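## Task

Store the plugs in the small chest by colour: orange plugs in the middle drawer, blue plugs in the top drawer, green plugs in the bottom drawer. When finished, all drawers must be closed and the chest must still stand upright.

## Robot and tools

ROBOT. Two arms, left_arm and right_arm, each with a two-finger parallel gripper and a wrist camera. In the scene frame the origin sits at table-top height, midway between the bases, a little behind the near table edge; +x points out over the table, +z points up, and left_arm is on the +y side (about y=+0.34), right_arm on the -y side (about y=-0.33). Left and right refer to arm names, not to image sides. Fingers point along the gripper's own +z and close along its y axis. end_effector_position marks the spot between the finger pads, roughly 1 cm behind the tips.

FRAMES. Reported hand positions (metres), quaternions (wxyz) and velocities are in the scene frame. Every offset you send is expressed along the axes of that arm's current Hand target, not the scene axes.

THE 14-NUMBER ROW. All motion commands use one row of 14 numbers covering both arms, even when only one moves: dx, dy, dz, rx, ry, rz, opening for left_arm, then the same seven for right_arm. Each number lies in [-1, 1]. For the six pose numbers, 1.0 equals 0.6 m of travel or 180 degrees of turn; rx, ry, rz form a single rotation vector. These six are offsets from the arm's Hand target as it stood when the action or move began, not a pose. Opening is absolute, not an offset: +1 is fully open (0.094 m), -1 is shut. Sending all six pose zeros for an arm re-requests its Hand target; a 0 in the opening slot is a real command (half open), so to keep a gripper as it is, repeat its current opening.

execute_actions(actions, cameras). actions is a list of actions; each action is a list of up to 15 rows, one per 1/30 s control step, and a short action repeats its final row until 15 steps pass. Every row in an action is measured from the start pose of that action, and each new action starts from the updated Hand target, so a repeated offset keeps moving further. An empty actions list returns the full state and images by default. cameras lists names (cam_high, cam_low, cam_left_wrist, cam_right_wrist), ["all"], or []; an unknown name invalidates the call.

move(target, speed, blend, opening_speed, grip_force, blocking, cameras). target is one 14-number row, or a list of up to 15 such rows; every row is an offset from the same starting Hand targets, not from the previous row. Paths are straight lines, last at least 0.5 s and are cut at 10 s. speed is metres per second, 0.002 to 2.9, default 0.25 (turning up to twice that in rad/s), one value or one per target. blend, in metres, rounds corners between listed targets; 0 stops at each. opening_speed is per second on the -1 to +1 scale, at least 0.2; use it to close gently. grip_force is newtons per pad, 10 to 50, one value or one per arm; it persists, and low values close slowly. blocking=false returns after about 0.5 s while the move continues. Moves do not avoid obstacles or the other arm. Avoid paths passing near an arm's own base.

wait(seconds): 0 to 10, lets the scene run holding commands. stop(): brakes a running move. zoom_image(camera, region): region is [x0, y0, x1, y1] in pixels of that camera's latest image, origin top-left, at most 504 wide and high. read_manual(section) only returns licence text. finished_scene(scene): ends the current scene, given its number; irreversible, so only call it once the goal holds without the robot.

RESULTS. Each result gives joint positions, end_effector_position and quaternion per arm, the Hand target (the base for your next offsets), Tool commands, grip_measured (same scale as opening; reads a bit wide when empty, narrower than a hard part under full squeeze), grip_effort_nm (negative means closing; not a pad force), joint torques, motor temperatures and joint velocities. A move adds a 'move:' line: done (within 10 mm and 2 degrees), off_target, moving, held or fault, plus limits=paced (pose clipped) or limits=held (steps withheld). done does not mean no contact. Action calls also list positions at some steps.

BEHAVIOUR. Commanded orientation is clipped to within 40 degrees of the measured one each step. Friction and gravity often leave the gripper short, low or tilted, especially at long reach; check pose after each move and send the remaining gap as an offset. Small commands may do nothing or go sideways. A blocked arm keeps pushing until you command its target back past the gripper.

CAMERAS. cam_high and cam_low are fixed behind the arms on a beam; wrist cameras follow the hands and may lag during motion. Calibration is approximate, within a few millimetres to centimetres.

AVOID. Never let anything fall off the table or leave it there. No drops, releasing moving parts, fast impacts or hard shoves; do not strike the chest, table or fixtures (bar under the bases, plate behind, low rail; tops up to about 3 cm above the table). Keep the arms, grippers and wrist cameras from pressing on each other, and never close one gripper on the other's fingers. Limit cable strain. Motors heat when holding loads, stretching out, or pushing at unreachable poses: MOTOR HOT appears at 75 °C, at 90 °C the arm folds and idles for the rest of the scene, at 100 °C it collapses. Loose objects may occasionally be nudged by outside forces.

Each tool is called after "Emit:" as name(argument=value, ...), one argument or row to a line, values as JSON.

## Session

Emit:
execute_actions(
  actions=[],
)

Scene clock: 0.00 s.
left_arm: end_effector_position=(+0.3681, +0.3961, +0.0741) grip_measured=+1.000 grip_effort_nm=n/a end_effector_quat_wxyz=(+0.560, -0.138, +0.813, +0.075) | right_arm: end_effector_position=(+0.3978, -0.3678, +0.0434) grip_measured=+1.000 grip_effort_nm=n/a end_effector_quat_wxyz=(+0.554, +0.059, +0.824, -0.102)
Joint positions: left_arm=[0.048 1.532 0.344 0.767 -0.246 -0.149 0.094] | right_arm=[0.047 1.627 0.33 0.944 0.249 -0.007 0.094]
Joint velocities: within noise
Joint torques (N m): no reading
Motor temperatures (°C): left_arm=[18 23 21 22 19 21 20] | right_arm=[19 22 24 22 17 21 20]
Heat: left arm: 23 °C; right arm: 24 °C.
Hand target: left_arm +0.3735, +0.3966, +0.0862; +0.576, -0.139, +0.802, +0.073 | right_arm +0.4017, -0.3679, +0.0527; +0.566, +0.061, +0.816, -0.101
Tool commands: left_gripper/opening=+1.0 right_gripper/opening=+1.0

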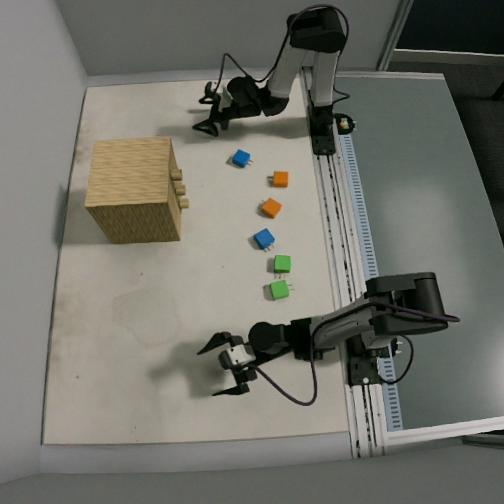

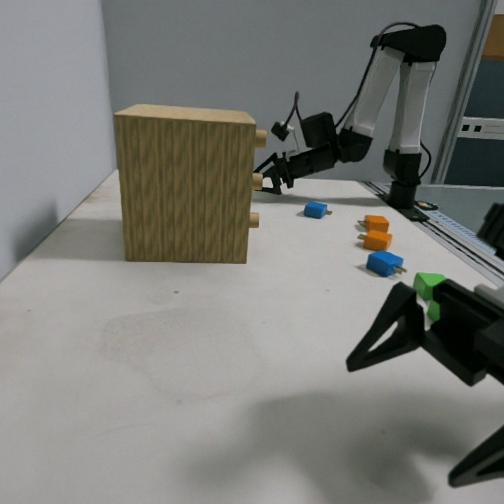

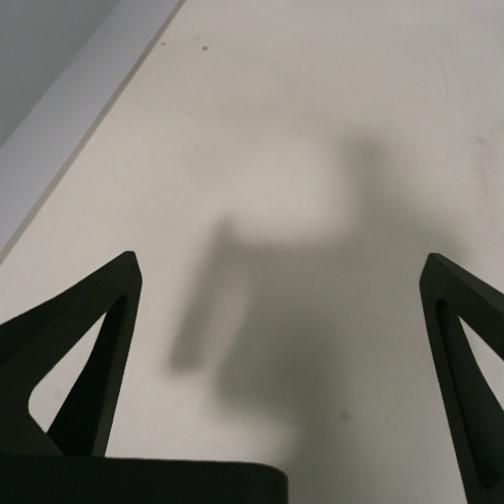

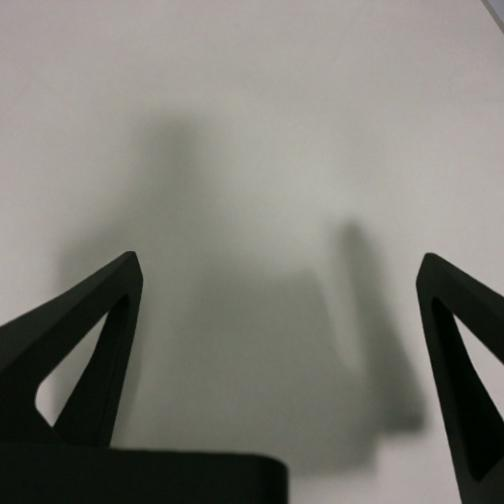

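Emit:
zoom_image(
  camera="cam_high",
  region=[160, 130, 310, 310],
)

Emit:
zoom_image(
  camera="cam_low",
  region=[100, 80, 460, 340],
)

Scaled by 2.800 from the camera's 504x504 image, which has a finer 720x720 frame.

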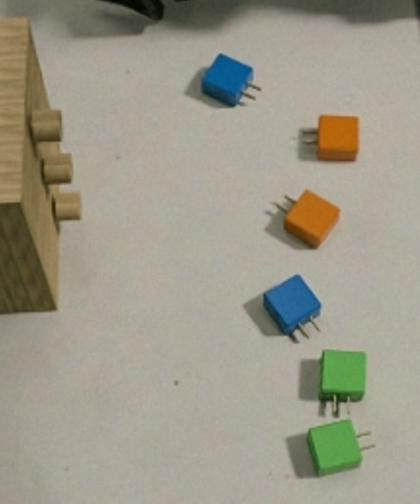

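Scaled by 1.400 from the camera's 504x504 image, which has a finer 720x720 frame.

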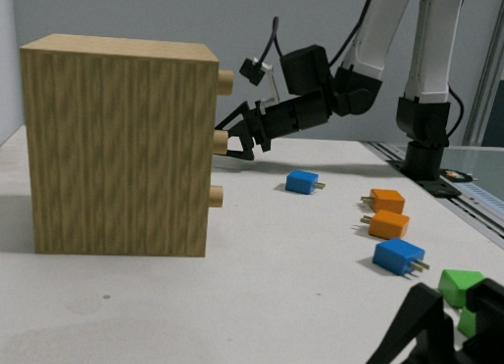

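Emit:
move(
  target=[0,0,0,0,0,0,1,-0.099,0.28,-0.382,-0.0745,-0.058,0.0115,0],
  cameras=["cam_right_wrist","cam_high"],
)

Scene clock: 9.10 s.
left_arm: end_effector_position=(+0.3681, +0.3961, +0.0741) grip_measured=+1.000 grip_effort_nm=0.01 end_effector_quat_wxyz=(+0.560, -0.138, +0.813, +0.075) | right_arm: end_effector_position=(+0.2478, -0.1548, +0.1591) grip_measured=+0.002 grip_effort_nm=-0.09 end_effector_quat_wxyz=(+0.638, -0.015, +0.770, -0.009)
Joint positions: left_arm=[0.048 1.532 0.344 0.767 -0.246 -0.149 0.094] | right_arm=[1.265 1.04 0.395 0.218 1.198 0.372 0.047]
Joint torques (N m): left_arm=[0.49 -7.41 6.28 2.26 -0.02 0.07] | right_arm=[0.03 -1.33 10.09 1.47 0.31 0.11]
Heat: left arm: 26 °C; right arm: 25 °C.
Hand target: left_arm +0.3735, +0.3966, +0.0862; +0.576, -0.139, +0.802, +0.073 | right_arm +0.2495, -0.1502, +0.1699; +0.643, -0.001, +0.766, +0.000
Off the commanded pose: left_arm 0.013 m, 2 deg | right_arm 0.012 m, 2 deg.
move: off_target (left_arm, right_arm)
camera_calibration:
cam_right_wrist: T_world_to_cam=[[0.0513053, -0.998601, -0.01279, -0.156939], [-0.787665, -0.032588, -0.615242, 0.298066], [0.613964, 0.0416394, -0.788235, 0.106969], [0, 0, 0, 1]] pos_world=[0.177152, -0.15146, 0.265692]
Images, in order (width x height): cam_high 504x504, cam_right_wrist 504x504.

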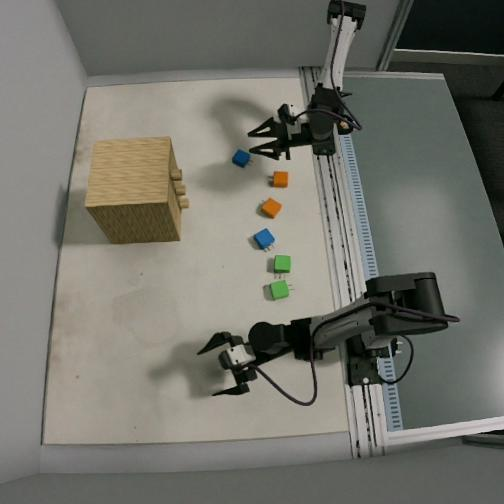

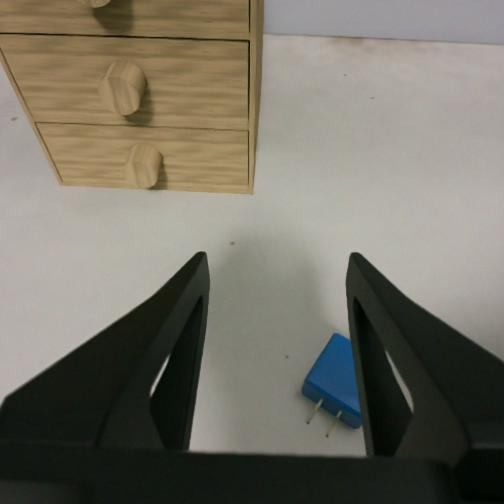

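Emit:
move(
  target=[0,0,0,0,0,0,1,-0.065,0.177,0.175,0,0,0,0.2],
  cameras=["cam_right_wrist","cam_low","cam_high"],
)

Scene clock: 12.53 s.
left_arm: end_effector_position=(+0.3681, +0.3961, +0.0741) grip_measured=+1.000 grip_effort_nm=0.01 end_effector_quat_wxyz=(+0.560, -0.138, +0.813, +0.075) | right_arm: end_effector_position=(+0.3540, -0.0523, +0.1804) grip_measured=+0.198 grip_effort_nm=0.10 end_effector_quat_wxyz=(+0.636, -0.008, +0.772, -0.016)
Joint positions: left_arm=[0.048 1.532 0.344 0.767 -0.246 -0.149 0.094] | right_arm=[1.065 1.62 0.896 0.416 1.028 0.235 0.056]
Joint torques (N m): left_arm=[0.57 -7.41 6.37 2.27 0 0.01] | right_arm=[-0.62 -5.67 9.91 1.82 0.01 -0.02]
Motor temperatures (°C): left_arm=[18 24 22 27 19 21 20] | right_arm=[19 22 26 25 16 21 20]
Heat: left arm: 27 °C; right arm: 26 °C.
Hand target: left_arm +0.3735, +0.3966, +0.0862; +0.576, -0.139, +0.802, +0.073 | right_arm +0.3596, -0.0439, +0.1900; +0.643, +0.000, +0.766, +0.000
Off the commanded pose: left_arm 0.013 m, 2 deg | right_arm 0.014 m, 2 deg.
move: off_target (left_arm, right_arm)
camera_calibration:
cam_right_wrist: T_world_to_cam=[[0.0317065, -0.999445, -0.010263, -0.053287], [-0.791622, -0.0188422, -0.610721, 0.399404], [0.610188, 0.0274883, -0.791779, 0.0555907], [0, 0, 0, 1]] pos_world=[0.283946, -0.0472598, 0.287393]
Images, in order (width x height): cam_high 504x504, cam_low 504x504, cam_right_wrist 504x504.

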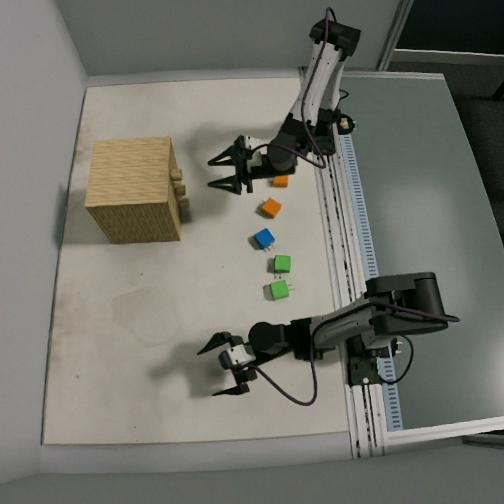

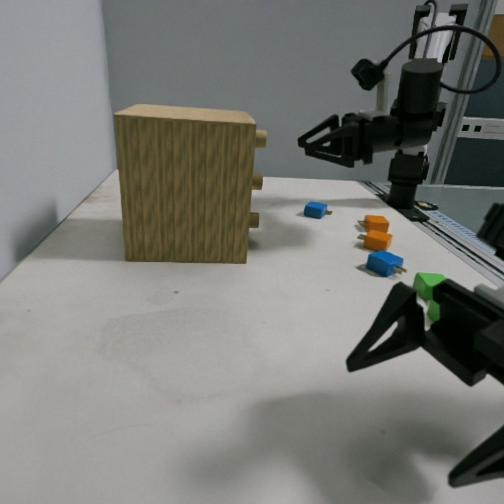

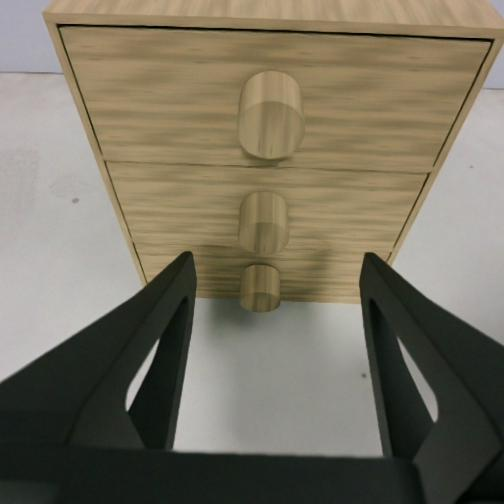

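Emit:
move(
  target=[
    [0,0,0,0,0,0,1,-0.023,0.004,0.131,0,0,0,0.2],
    [0,0,0,0,0,0,1,-0.023,0.004,0.131,0,0,0,-0.55],
  ],
  opening_speed=0.8,
  cameras=["cam_right_wrist","cam_low"],
)

Scene clock: 16.30 s.
left_arm: end_effector_position=(+0.3681, +0.3961, +0.0741) grip_measured=+1.000 grip_effort_nm=0.01 end_effector_quat_wxyz=(+0.560, -0.138, +0.813, +0.075) | right_arm: end_effector_position=(+0.4338, -0.0505, +0.1804) grip_measured=-0.418 grip_effort_nm=-1.02 end_effector_quat_wxyz=(+0.634, -0.005, +0.773, -0.015)
Joint positions: left_arm=[0.048 1.532 0.344 0.767 -0.246 -0.149 0.094] | right_arm=[0.884 1.791 1.093 0.449 0.856 0.165 0.027]
Joint torques (N m): left_arm=[0.49 -7.41 6.38 2.32 -0.05 -0.04] | right_arm=[-0.25 -7.13 10.18 1.9 -0.04 -0.03]
Heat: left arm: 28 °C; right arm: 27 °C.
Hand target: left_arm +0.3735, +0.3966, +0.0862; +0.576, -0.139, +0.802, +0.073 | right_arm +0.4394, -0.0414, +0.1898; +0.643, -0.001, +0.766, +0.000
Off the commanded pose: left_arm 0.013 m, 2 deg | right_arm 0.014 m, 2 deg.
move: off_target (left_arm, right_arm); target 2's new opening was sent with right_arm's hand 0.014 m and 2 deg from that target
camera_calibration:
cam_right_wrist: T_world_to_cam=[[0.0271996, -0.9995, -0.016112, -0.0511125], [-0.794785, -0.0118474, -0.606775, 0.463657], [0.606281, 0.0293096, -0.79471, 0.00915824], [0, 0, 0, 1]] pos_world=[0.364346, -0.0458622, 0.28779]
Images, in order (width x height): cam_low 504x504, cam_right_wrist 504x504.

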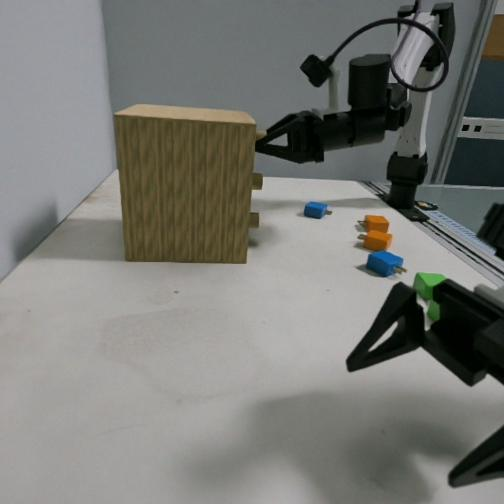

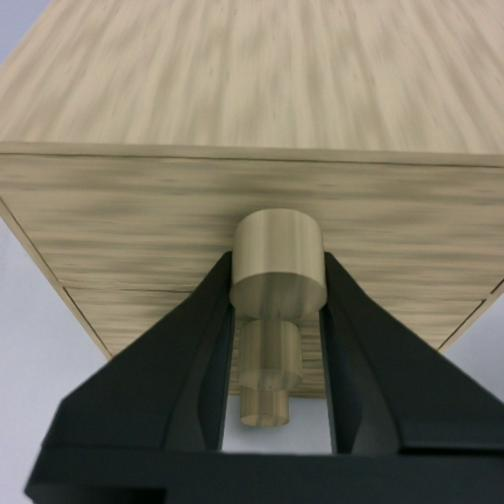

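Emit:
move(
  target=[0,0,0,0,0,0,1,0.026,0,-0.148,0,0,0,-0.55],
  speed=0.12,
  cameras=["cam_right_wrist","cam_low","cam_high"],
)

Scene clock: 18.17 s.
left_arm: end_effector_position=(+0.3681, +0.3961, +0.0741) grip_measured=+1.000 grip_effort_nm=0.01 end_effector_quat_wxyz=(+0.560, -0.138, +0.813, +0.075) | right_arm: end_effector_position=(+0.3567, -0.0448, +0.1765) grip_measured=-0.418 grip_effort_nm=-1.03 end_effector_quat_wxyz=(+0.639, -0.001, +0.769, -0.020)
Joint positions: left_arm=[0.048 1.532 0.344 0.767 -0.246 -0.149 0.094] | right_arm=[1.074 1.667 0.924 0.436 1.054 0.241 0.027]
Joint torques (N m): left_arm=[0.54 -7.16 6.27 2.34 -0.08 0.02] | right_arm=[1.07 -10.8 6.63 1.5 0.02 0.04]
Heat: left arm: 28 °C; right arm: 27 °C.
Hand target: left_arm +0.3735, +0.3966, +0.0862; +0.576, -0.139, +0.802, +0.073 | right_arm +0.3491, -0.0414, +0.1900; +0.643, -0.001, +0.766, +0.000
Off the commanded pose: left_arm 0.013 m, 2 deg | right_arm 0.016 m, 2 deg.
move: off_target (left_arm, right_arm)
camera_calibration:
cam_right_wrist: T_world_to_cam=[[0.0147402, -0.999803, -0.013271, -0.0394132], [-0.787075, -0.00341617, -0.616847, 0.399482], [0.616681, 0.0195377, -0.786971, 0.0471372], [0, 0, 0, 1]] pos_world=[0.285935, -0.0389617, 0.282992]
Images, in order (width x height): cam_high 504x504, cam_low 504x504, cam_right_wrist 504x504.

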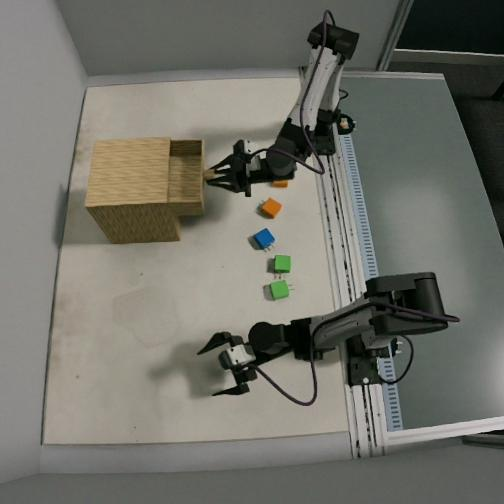

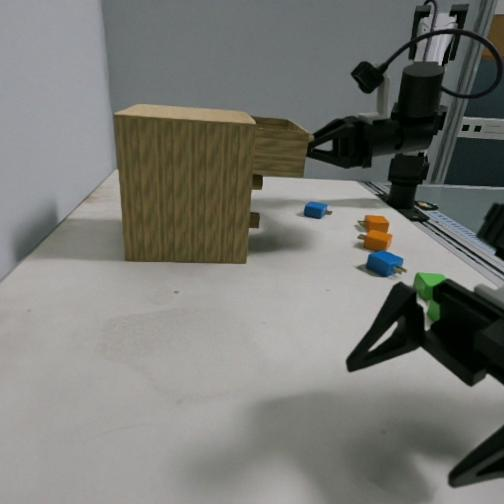

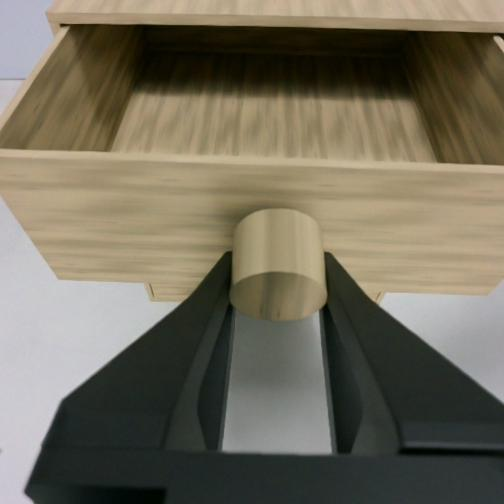

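Emit:
move(
  target=[
    [0,0,0,0,0,0,1,0,0,0,0,0,0,0.2],
    [-0.0045,-0.213,-0.2245,0.025,0.197,0.048,1,0.017,0,-0.098,0,0,0,0.2],
    [-0.009,-0.426,-0.449,0.05,0.394,0.095,1,0.078,-0.267,-0.155,0,0.444,0,1],
  ],
  blend=[0,0.02,0],
  cameras=["all"],
)

Scene clock: 28.70 s.
left_arm: end_effector_position=(+0.2096, +0.0855, +0.1879) grip_measured=+1.000 grip_effort_nm=0.01 end_effector_quat_wxyz=(+0.030, +0.005, +0.999, -0.027) | right_arm: end_effector_position=(+0.2471, -0.2045, +0.1550) grip_measured=+0.998 grip_effort_nm=0.10 end_effector_quat_wxyz=(+0.001, +0.001, +1.000, -0.007)
Joint positions: left_arm=[-0.82 1.801 1.861 -1.561 0.028 -0.83 0.094] | right_arm=[0.546 1.536 1.5 -1.507 0.027 0.519 0.094]
Joint torques (N m): left_arm=[0.01 -8.25 7.95 0.44 0.14 -0.15] | right_arm=[-0.65 -4.59 9.05 0.24 -0.09 -0.06]
Heat: left arm: 28 °C; right arm: 28 °C.
Hand target: left_arm +0.2104, +0.0796, +0.1903; -0.002, +0.000, +1.000, -0.001 | right_arm +0.2497, -0.2018, +0.1601; +0.001, -0.001, +1.000, +0.000
Off the commanded pose: left_arm 0.006 m, 5 deg | right_arm 0.006 m, 1 deg.
joint sent to its limit (left arm) — joint 4 (wrist pitch), lower limit. The joint targets are off in orientation, not in position.
move: off_target (left_arm)
camera_calibration:
cam_left_wrist: T_world_to_cam=[[-0.0396692, -0.999203, -0.00434935, 0.102976], [-0.791442, 0.0287632, 0.610568, 0.0607396], [-0.609956, 0.027663, -0.791952, 0.400148], [0, 0, 0, 1]] pos_world=[0.296229, 0.0900774, 0.28026]
cam_right_wrist: T_world_to_cam=[[-0.0389158, -0.998693, -0.033148, -0.181226], [-0.752811, 0.00748822, 0.658194, 0.0955959], [-0.657085, 0.0505683, -0.752118, 0.416636], [0, 0, 0, 1]] pos_world=[0.338678, -0.202773, 0.244431]

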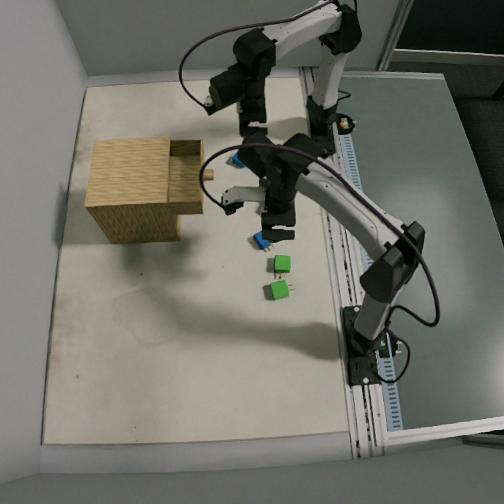

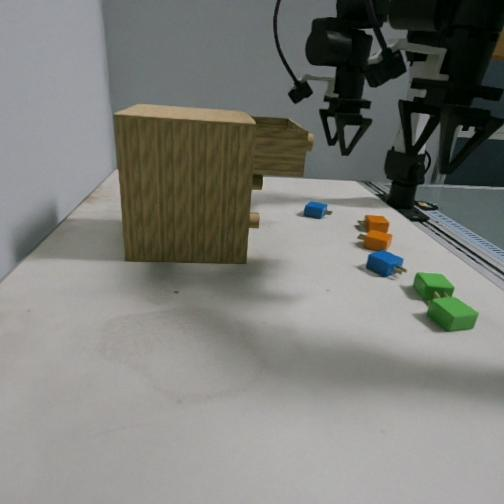

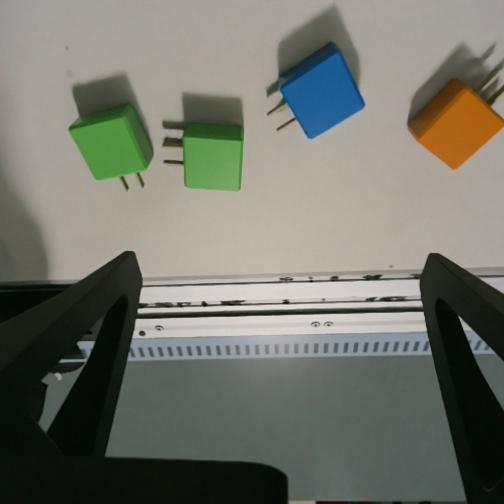

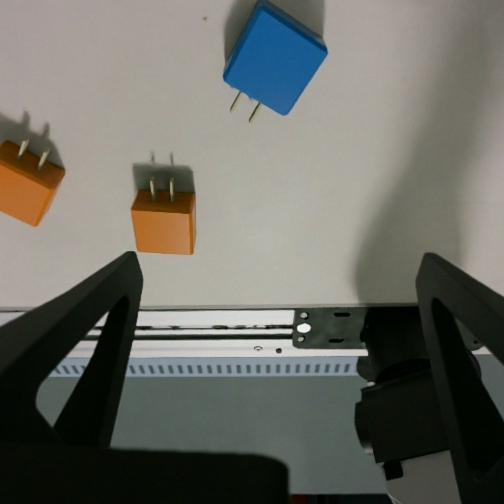

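Emit:
move(
  target=[-0.0207,-0.0575,0.192,0,0,0.311,1,-0.045,-0.001,0.133,0,0,0.167,1],
  cameras=["cam_left_wrist","cam_right_wrist"],
)

Scene clock: 36.07 s.
left_arm: end_effector_position=(+0.2213, +0.0494, +0.0801) grip_measured=+1.000 grip_effort_nm=0.01 end_effector_quat_wxyz=(-0.002, +0.462, +0.887, +0.001) | right_arm: end_effector_position=(+0.2761, -0.2035, +0.0845) grip_measured=+0.998 grip_effort_nm=0.10 end_effector_quat_wxyz=(+0.006, +0.253, +0.968, -0.002)
Joint positions: left_arm=[-0.869 1.978 1.666 -1.273 0.035 0.074 0.094] | right_arm=[0.495 1.616 1.303 -1.218 0.024 0.976 0.094]
Joint torques (N m): left_arm=[0.03 -10.45 5.87 0.58 0.05 0.1] | right_arm=[-0.7 -5.41 6.06 0.46 -0.05 0.09]
Heat: left arm: 26 °C; right arm: 28 °C.
Hand target: left_arm +0.2223, +0.0451, +0.0749; -0.002, +0.469, +0.883, -0.001 | right_arm +0.2768, -0.2024, +0.0804; +0.001, +0.259, +0.966, +0.000
Off the commanded pose: left_arm 0.007 m, 1 deg | right_arm 0.004 m, 1 deg.
move: done
camera_calibration:
cam_left_wrist: T_world_to_cam=[[-0.835568, -0.546453, -0.0566956, 0.224818], [-0.4418, 0.60701, 0.660569, 0.0269311], [-0.326555, 0.576999, -0.748622, 0.229627], [0, 0, 0, 1]] pos_world=[0.274735, -0.0259897, 0.16686]
cam_right_wrist: T_world_to_cam=[[-0.520034, -0.852886, -0.0463606, -0.0177693], [-0.663812, 0.369401, 0.650305, 0.21357], [-0.537511, 0.368956, -0.758257, 0.414818], [0, 0, 0, 1]] pos_world=[0.355499, -0.247098, 0.174829]
Images, in order (width x height): cam_left_wrist 504x504, cam_right_wrist 504x504.

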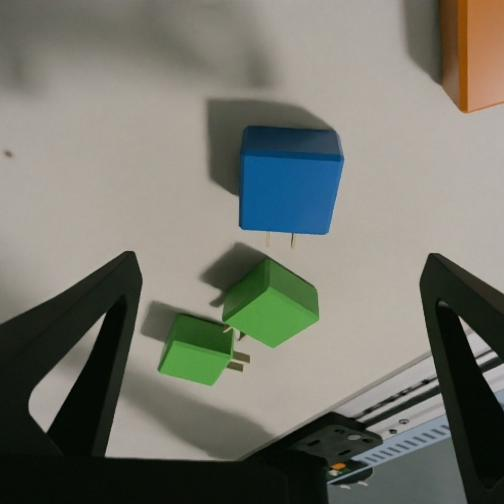

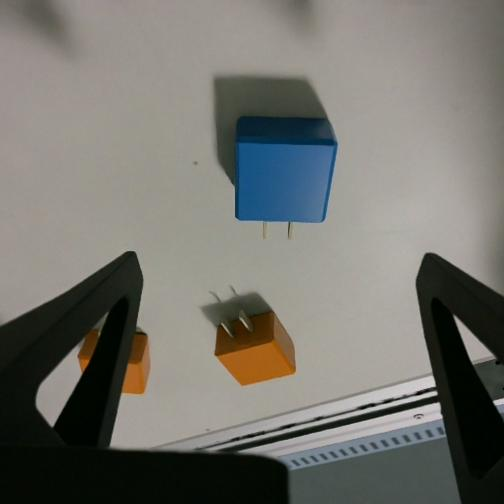

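Emit:
move(
  target=[
    [0,0,0.103,0,0,0,1,0,0,0.111,0,0,0,1],
    [0,0,0.103,0,0,0,-0.38,0,0,0.111,0,0,0,-0.38],
    [0,0,-0.2,0,0,0,-0.38,0,0,-0.2,0,0,0,-0.38],
  ],
  opening_speed=1.2,
  cameras=["all"],
)

Scene clock: 41.90 s.
left_arm: end_effector_position=(+0.2198, +0.0424, +0.1707) grip_measured=-0.152 grip_effort_nm=-1.02 end_effector_quat_wxyz=(+0.030, +0.469, +0.883, -0.012) | right_arm: end_effector_position=(+0.2795, -0.2038, +0.1841) grip_measured=-0.138 grip_effort_nm=-1.02 end_effector_quat_wxyz=(+0.029, +0.256, +0.966, +0.019)
Joint positions: left_arm=[-0.875 1.969 2.015 -1.561 0.035 0.082 0.04] | right_arm=[0.492 1.602 1.685 -1.551 0.022 0.98 0.041]
Joint torques (N m): left_arm=[1.77 -16.31 7.87 0.46 0.09 0.11] | right_arm=[0.02 -8.81 8.4 0.36 -0.03 0.07]
Heat: left arm: 27 °C; right arm: 29 °C.
Hand target: left_arm +0.2228, +0.0451, +0.1950; -0.002, +0.469, +0.883, -0.001 | right_arm +0.2766, -0.2023, +0.2004; +0.001, +0.259, +0.966, +0.000
Off the commanded pose: left_arm 0.025 m, 4 deg | right_arm 0.017 m, 4 deg.
joint sent to its limit (left arm) — joint 4 (wrist pitch), lower limit. The joint targets are off in orientation, not in position.
joint sent to its limit (right arm) — joint 4 (wrist pitch), lower limit. The joint targets are off in orientation, not in position.
move: off_target (left_arm, right_arm)
camera_calibration:
cam_left_wrist: T_world_to_cam=[[-0.841908, -0.535752, -0.0645024, 0.227119], [-0.459265, 0.648642, 0.606909, -0.0180842], [-0.283314, 0.540585, -0.792149, 0.300461], [0, 0, 0, 1]] pos_world=[0.268033, -0.0290153, 0.263635]
cam_right_wrist: T_world_to_cam=[[-0.52202, -0.846984, -0.100566, 0.00010137], [-0.69695, 0.35561, 0.622738, 0.162698], [-0.491687, 0.395171, -0.775941, 0.488214], [0, 0, 0, 1]] pos_world=[0.353493, -0.250699, 0.277517]

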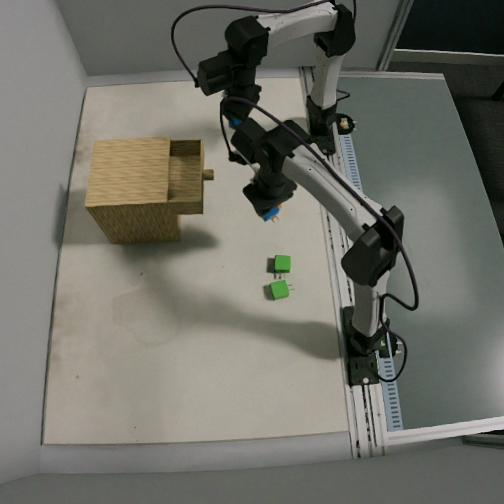

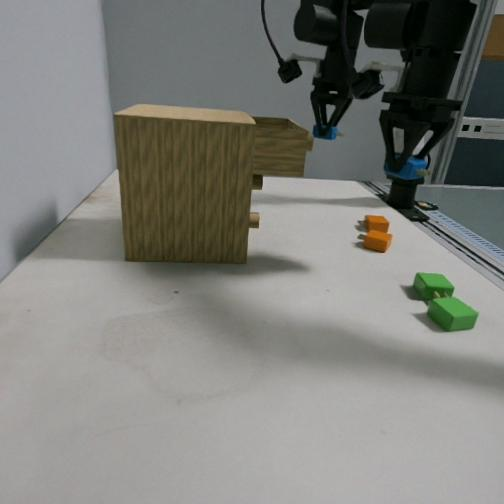

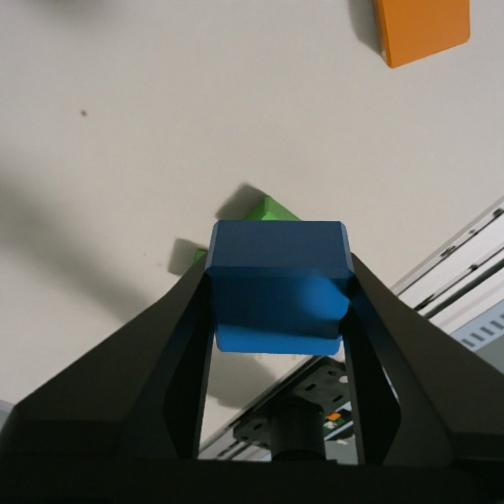

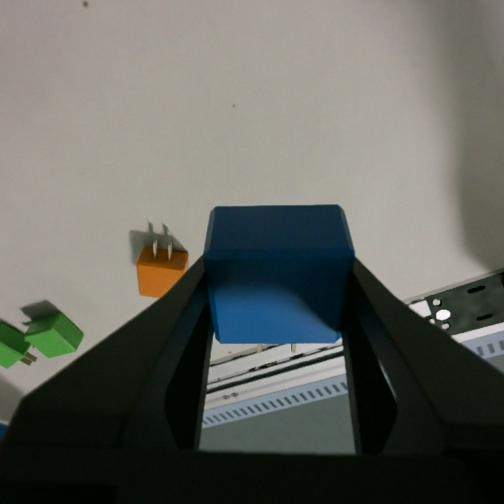

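Emit:
move(
  target=[
    [0,0,-0.05,0,0,0,-0.38,0,0,-0.1,0,0,0,-0.38],
    [0,0,-0.1,0,0,-0.311,-0.38,-0.117,0.292,-0.1,0,0,-0.167,-0.38],
  ],
  blend=[0.03,0],
  cameras=["cam_right_wrist","cam_low","cam_high"],
)

Scene clock: 47.63 s.
left_arm: end_effector_position=(+0.2232, +0.0410, +0.2255) grip_measured=-0.152 grip_effort_nm=-1.02 end_effector_quat_wxyz=(+0.075, +0.012, +0.993, -0.089) | right_arm: end_effector_position=(+0.4232, -0.0915, +0.2547) grip_measured=-0.138 grip_effort_nm=-1.03 end_effector_quat_wxyz=(+0.201, +0.007, +0.973, +0.117)
Joint positions: left_arm=[-0.865 1.88 2.1 -1.565 0.035 -0.867 0.04] | right_arm=[0.571 2.149 2.647 -1.566 0.022 0.547 0.041]
Joint torques (N m): left_arm=[1.37 -15.84 7.97 0.82 0.09 -0.14] | right_arm=[0.28 -9.1 8.4 1.2 0 -0.08]
Motor temperatures (°C): left_arm=[18 30 25 24 19 21 20] | right_arm=[19 26 29 23 16 21 21]
Heat: left arm: 30 °C; right arm: 29 °C.
Hand target: left_arm +0.2231, +0.0451, +0.2549; -0.002, +0.000, +1.000, +0.000 | right_arm +0.4249, -0.0857, +0.2605; +0.001, -0.001, +1.000, +0.000
Off the commanded pose: left_arm 0.030 m, 14 deg | right_arm 0.009 m, 27 deg.
joint read past its limit (right arm) — joint 4 (wrist pitch), lower limit.
joint sent to its limit (left arm) — joint 4 (wrist pitch), lower limit. The joint targets are off in orientation, not in position.
joint sent to its limit (right arm) — joint 4 (wrist pitch), lower limit. The joint targets are off in orientation, not in position.
move: off_target (left_arm, right_arm)
camera_calibration:
cam_right_wrist: T_world_to_cam=[[0.0178335, -0.957768, -0.28699, -0.0138866], [-0.949433, -0.106211, 0.29546, 0.326843], [-0.313464, 0.267209, -0.91123, 0.51646], [0, 0, 0, 1]] pos_world=[0.472455, -0.116588, 0.370059]
Images, in order (width x height): cam_high 504x504, cam_low 504x504, cam_right_wrist 504x504.

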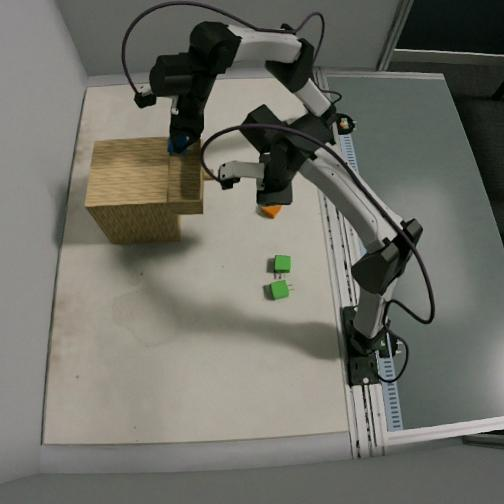

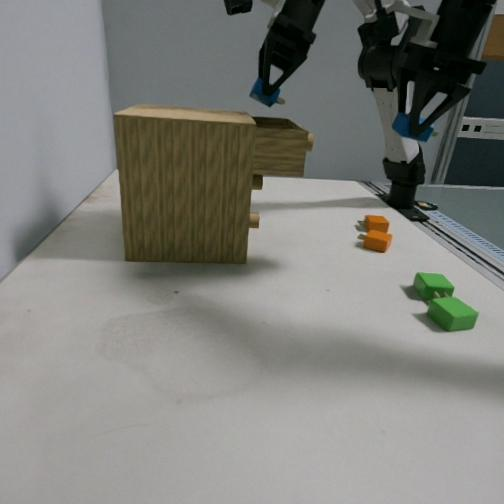

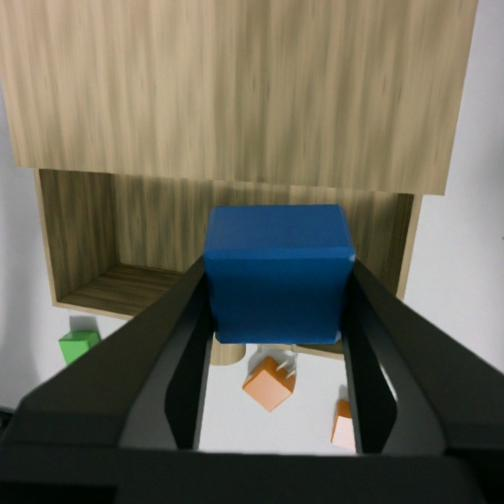

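Emit:
move(
  target=[0,0,0,0,0,0,-0.38,-0.007,0.028,0.1075,0,0,0,-0.38],
  speed=0.12,
  cameras=["cam_right_wrist","cam_low"],
)

Scene clock: 51.30 s.
left_arm: end_effector_position=(+0.2232, +0.0410, +0.2255) grip_measured=-0.152 grip_effort_nm=-1.02 end_effector_quat_wxyz=(+0.075, +0.012, +0.993, -0.089) | right_arm: end_effector_position=(+0.4267, -0.0798, +0.2255) grip_measured=-0.138 grip_effort_nm=-1.02 end_effector_quat_wxyz=(+0.177, +0.002, +0.979, +0.097)
Joint positions: left_arm=[-0.865 1.88 2.1 -1.565 0.035 -0.868 0.04] | right_arm=[0.594 2.213 2.647 -1.567 0.04 0.556 0.041]
Joint torques (N m): left_arm=[1.43 -15.9 8.14 0.78 0 -0.1] | right_arm=[0.42 -5.76 4.63 1.11 -0.1 0.05]
Heat: left arm: 31 °C; right arm: 29 °C.
Hand target: left_arm +0.2231, +0.0451, +0.2549; -0.002, +0.000, +1.000, +0.000 | right_arm +0.4292, -0.0690, +0.1961; +0.001, -0.001, +1.000, +0.000
Off the commanded pose: left_arm 0.030 m, 14 deg | right_arm 0.032 m, 23 deg.
joint read past its limit (right arm) — joint 4 (wrist pitch), lower limit.
joint sent to its limit (left arm) — joint 4 (wrist pitch), lower limit. The joint targets are off in orientation, not in position.
joint sent to its limit (right arm) — joint 4 (wrist pitch), lower limit. The joint targets are off in orientation, not in position.
move: off_target (left_arm, right_arm)
camera_calibration:
cam_right_wrist: T_world_to_cam=[[0.0125219, -0.969061, -0.246502, -0.018784], [-0.933104, -0.0999284, 0.345443, 0.322362], [-0.359388, 0.225686, -0.905486, 0.50288], [0, 0, 0, 1]] pos_world=[0.481762, -0.0994829, 0.339363]
Images, in order (width x height): cam_low 504x504, cam_right_wrist 504x504.

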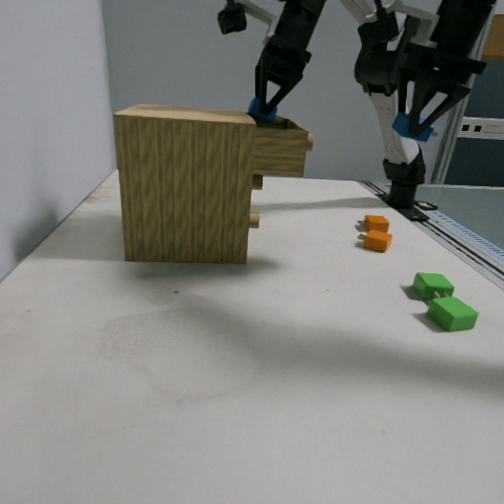

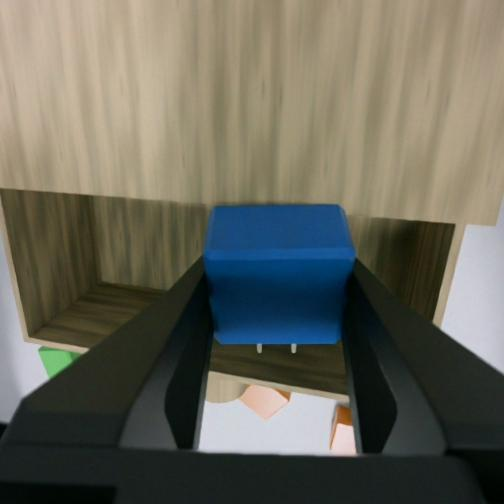

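Emit:
move(
  target=[
    [0,0,0,0,0,0,-0.38,0.028,0,-0.08,0,-0.111,0,-0.38],
    [0,0,0,0,0,0,-0.38,0.028,0,0.0,0,-0.1,0,-0.38],
  ],
  speed=0.12,
  cameras=["cam_right_wrist","cam_low"],
)

Scene clock: 56.20 s.
left_arm: end_effector_position=(+0.2232, +0.0410, +0.2255) grip_measured=-0.152 grip_effort_nm=-1.02 end_effector_quat_wxyz=(+0.075, +0.012, +0.993, -0.089) | right_arm: end_effector_position=(+0.4102, -0.0701, +0.2015) grip_measured=-0.138 grip_effort_nm=-1.02 end_effector_quat_wxyz=(+0.183, -0.008, +0.983, +0.012)
Joint positions: left_arm=[-0.865 1.88 2.1 -1.565 0.035 -0.868 0.04] | right_arm=[0.695 2.213 2.552 -1.568 0.221 0.612 0.041]
Joint torques (N m): left_arm=[1.57 -15.83 8.05 0.8 0.01 -0.04] | right_arm=[-0.75 -9.74 5.82 0.95 0.03 0.07]
Heat: left arm: 32 °C; right arm: 29 °C.
Hand target: left_arm +0.2231, +0.0451, +0.2549; -0.002, +0.000, +1.000, +0.000 | right_arm +0.4123, -0.0690, +0.1961; +0.157, -0.001, +0.988, +0.000
Off the commanded pose: left_arm 0.030 m, 14 deg | right_arm 0.006 m, 3 deg.
joint read past its limit (right arm) — joint 4 (wrist pitch), lower limit.
joint sent to its limit (left arm) — joint 4 (wrist pitch), lower limit. The joint targets are off in orientation, not in position.
joint sent to its limit (right arm) — joint 4 (wrist pitch), lower limit. The joint targets are off in orientation, not in position.
move: off_target (left_arm, right_arm)
camera_calibration:
cam_right_wrist: T_world_to_cam=[[0.00225944, -0.997022, -0.0770823, -0.0470057], [-0.938255, -0.0287795, 0.344746, 0.323415], [-0.345938, 0.0715439, -0.935526, 0.462808], [0, 0, 0, 1]] pos_world=[0.463654, -0.0706691, 0.317849]
Images, in order (width x height): cam_low 504x504, cam_right_wrist 504x504.

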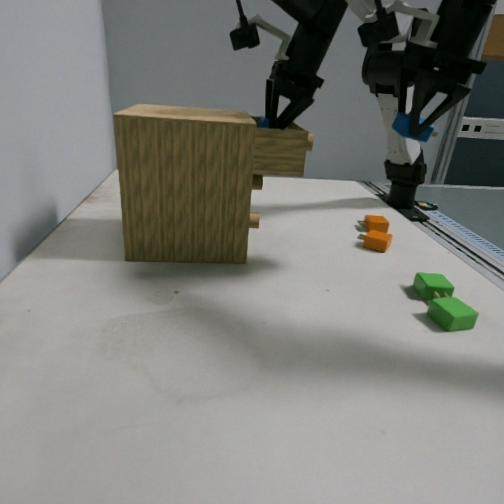

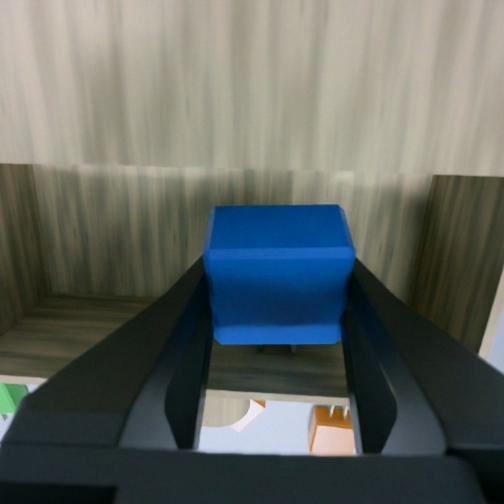

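Emit:
move(
  target=[
    [0,0,0,0,0,0,-0.38,0.004,0,0.029,0,0,0,-0.38],
    [0,0,0,0,0,0,-0.38,0.004,0,0.029,0,0,0,0.1],
    [0,0,0,0,0,0,-0.38,-0.033,0,-0.103,0,0,0,0.1],
  ],
  speed=0.15,
  opening_speed=0.6,
  cameras=["cam_right_wrist"],
)

Scene clock: 59.83 s.
left_arm: end_effector_position=(+0.2232, +0.0410, +0.2255) grip_measured=-0.152 grip_effort_nm=-1.02 end_effector_quat_wxyz=(+0.075, +0.012, +0.993, -0.089) | right_arm: end_effector_position=(+0.4166, -0.0698, +0.2302) grip_measured=+0.098 grip_effort_nm=0.10 end_effector_quat_wxyz=(+0.218, -0.007, +0.975, +0.038)
Joint positions: left_arm=[-0.865 1.88 2.1 -1.565 0.035 -0.868 0.04] | right_arm=[0.687 2.201 2.632 -1.568 0.217 0.596 0.052]
Joint torques (N m): left_arm=[1.47 -15.84 8.08 0.8 0.07 -0.12] | right_arm=[0.39 -14.58 7.91 1.1 0.14 -0.07]
Heat: left arm: 33 °C; right arm: 29 °C.
Hand target: left_arm +0.2231, +0.0451, +0.2549; -0.002, +0.000, +1.000, +0.000 | right_arm +0.4120, -0.0690, +0.2609; +0.157, +0.000, +0.988, +0.000
Off the commanded pose: left_arm 0.030 m, 14 deg | right_arm 0.031 m, 8 deg.
joint read past its limit (right arm) — joint 4 (wrist pitch), lower limit.
joint sent to its limit (left arm) — joint 4 (wrist pitch), lower limit. The joint targets are off in orientation, not in position.
joint sent to its limit (right arm) — joint 4 (wrist pitch), lower limit. The joint targets are off in orientation, not in position.
move: off_target (left_arm, right_arm)
camera_calibration:
cam_right_wrist: T_world_to_cam=[[0.0158979, -0.991546, -0.128777, -0.0379312], [-0.959991, -0.051149, 0.27532, 0.343078], [-0.27958, 0.119247, -0.952688, 0.471393], [0, 0, 0, 1]] pos_world=[0.461747, -0.0762747, 0.349749]
Images, in order (width x height): cam_right_wrist 504x504.

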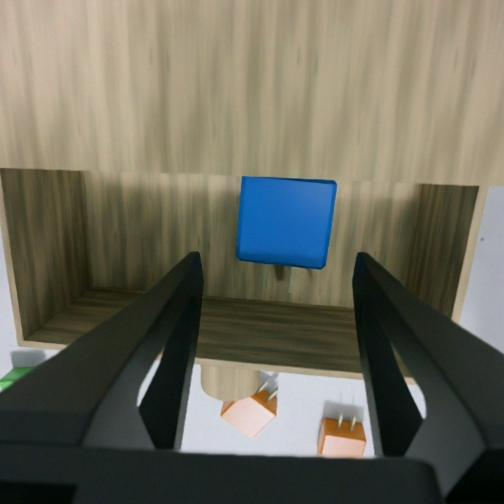

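Emit:
move(
  target=[
    [-0.128,-0.008,-0.075,0,-0.111,0,-0.38,0.148,-0.217,-0.083,0,0,0,0.6],
    [-0.317,-0.083,0,0,-0.111,0,-0.38,0.395,-0.1,0.029,0,0.1,0,1],
  ],
  blend=[0.03,0],
  cameras=["all"],
)

Scene clock: 64.50 s.
left_arm: end_effector_position=(+0.4008, -0.0041, +0.2450) grip_measured=-0.152 grip_effort_nm=-1.02 end_effector_quat_wxyz=(+0.286, +0.020, +0.952, -0.108) | right_arm: end_effector_position=(+0.1939, -0.1323, +0.1739) grip_measured=+0.998 grip_effort_nm=0.10 end_effector_quat_wxyz=(+0.009, -0.002, +1.000, +0.000)
Joint positions: left_arm=[-0.731 2.385 2.837 -1.453 -0.181 -0.662 0.04] | right_arm=[0.892 1.553 1.586 -1.567 0.038 0.858 0.094]
Joint torques (N m): left_arm=[1.44 -13.7 7.91 1.81 -0.24 0.14] | right_arm=[0.02 -4.63 6.01 0.4 -0.07 0.08]
Heat: left arm: 33 °C; right arm: 29 °C.
Hand target: left_arm +0.4133, -0.0047, +0.2541; +0.171, +0.000, +0.985, +0.000 | right_arm +0.1921, -0.1292, +0.1708; +0.001, -0.001, +1.000, +0.000
Off the commanded pose: left_arm 0.015 m, 19 deg | right_arm 0.005 m, 1 deg.
elbow stopped short (left arm): the move would have taken joint 3 (elbow) straighter than the controller allows.
joint read past its limit (right arm) — joint 4 (wrist pitch), lower limit.
joint sent to its limit (right arm) — joint 4 (wrist pitch), lower limit. The joint targets still meet the commanded pose.
move: off_target (left_arm)
camera_calibration:
cam_left_wrist: T_world_to_cam=[[-0.0954218, -0.986798, 0.130863, 0.0105151], [-0.986001, 0.111755, 0.123746, 0.377512], [-0.136737, -0.117223, -0.983647, 0.42113], [0, 0, 0, 1]] pos_world=[0.430814, 0.0175536, 0.366151]
cam_right_wrist: T_world_to_cam=[[-0.031878, -0.998376, -0.0472088, -0.109405], [-0.762575, -0.0062387, 0.64687, 0.0445682], [-0.646114, 0.0566212, -0.761138, 0.392472], [0, 0, 0, 1]] pos_world=[0.284081, -0.131171, 0.264731]

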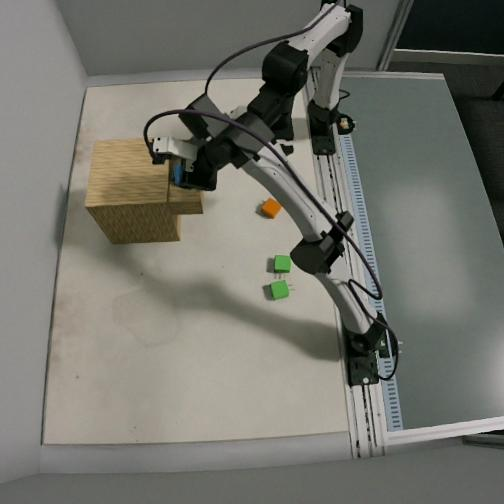

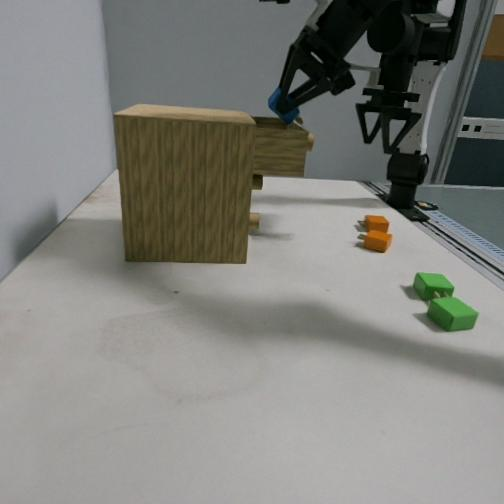

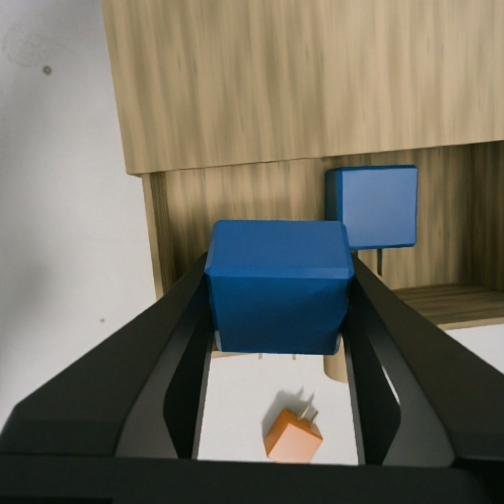

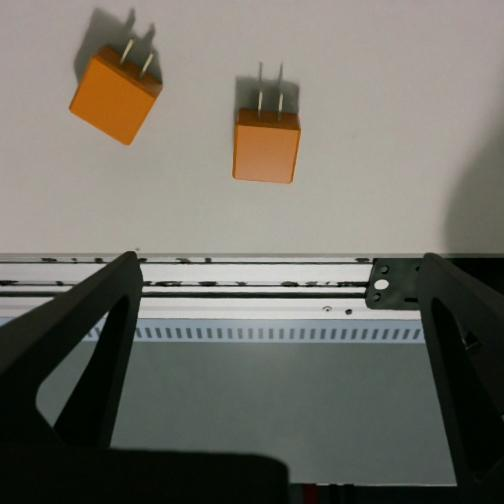

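Emit:
move(
  target=[
    [0.05,-0.0135,0.085,0,0,0,-0.38,0.05,0.012,0.15,0,0,0.03,1],
    [0.05,-0.0135,0.085,0,0,0,-0.38,0.05,0.012,0.26,0,0,0.03,1],
  ],
  speed=0.15,
  cameras=["cam_left_wrist","cam_right_wrist"],
)

Scene clock: 69.53 s.
left_arm: end_effector_position=(+0.4009, -0.0107, +0.1956) grip_measured=-0.152 grip_effort_nm=-1.02 end_effector_quat_wxyz=(+0.246, +0.017, +0.967, -0.070) | right_arm: end_effector_position=(+0.1632, -0.1240, +0.0183) grip_measured=+0.998 grip_effort_nm=0.10 end_effector_quat_wxyz=(+0.005, +0.046, +0.999, -0.001)
Joint positions: left_arm=[-0.747 2.474 2.837 -1.482 -0.195 -0.692 0.04] | right_arm=[0.988 1.553 0.955 -0.947 0.036 1.05 0.094]
Joint torques (N m): left_arm=[0.08 -13.78 8.08 1.21 -0.24 -0.13] | right_arm=[-0.29 -4.45 5.82 0.45 -0.02 0.03]
Heat: left arm: 34 °C; right arm: 29 °C.
Hand target: left_arm +0.4023, -0.0128, +0.1960; +0.171, +0.000, +0.985, +0.000 | right_arm +0.1625, -0.1221, +0.0148; +0.001, +0.047, +0.999, +0.000
Off the commanded pose: left_arm 0.003 m, 12 deg | right_arm 0.004 m, 0 deg.
elbow stopped short (left arm): the move would have taken joint 3 (elbow) straighter than the controller allows.
move: off_target (left_arm)
camera_calibration:
cam_left_wrist: T_world_to_cam=[[-0.067787, -0.995682, 0.0634144, 0.0125106], [-0.973937, 0.0798283, 0.212307, 0.361835], [-0.216453, -0.0473699, -0.975143, 0.402843], [0, 0, 0, 1]] pos_world=[0.440449, 0.00265463, 0.315217]
cam_right_wrist: T_world_to_cam=[[-0.128026, -0.990745, -0.0451059, -0.0929132], [-0.754381, 0.0677567, 0.65293, 0.129526], [-0.643831, 0.117619, -0.756074, 0.260809], [0, 0, 0, 1]] pos_world=[0.253734, -0.131506, 0.108428]
Images, in order (width x height): cam_left_wrist 504x504, cam_right_wrist 504x504.

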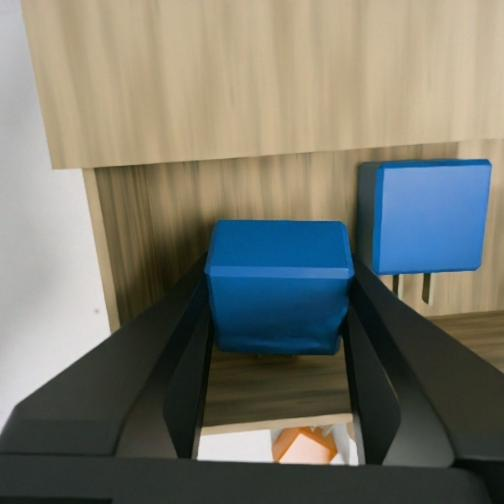

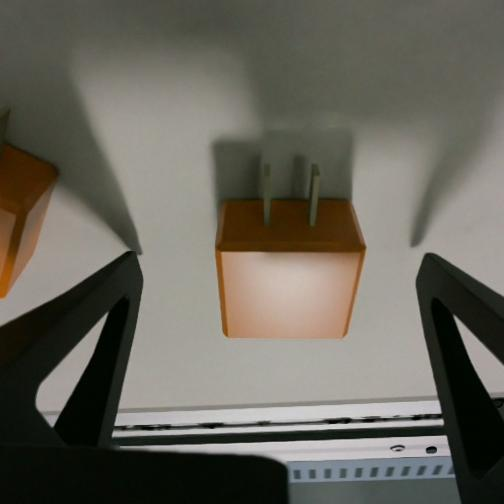

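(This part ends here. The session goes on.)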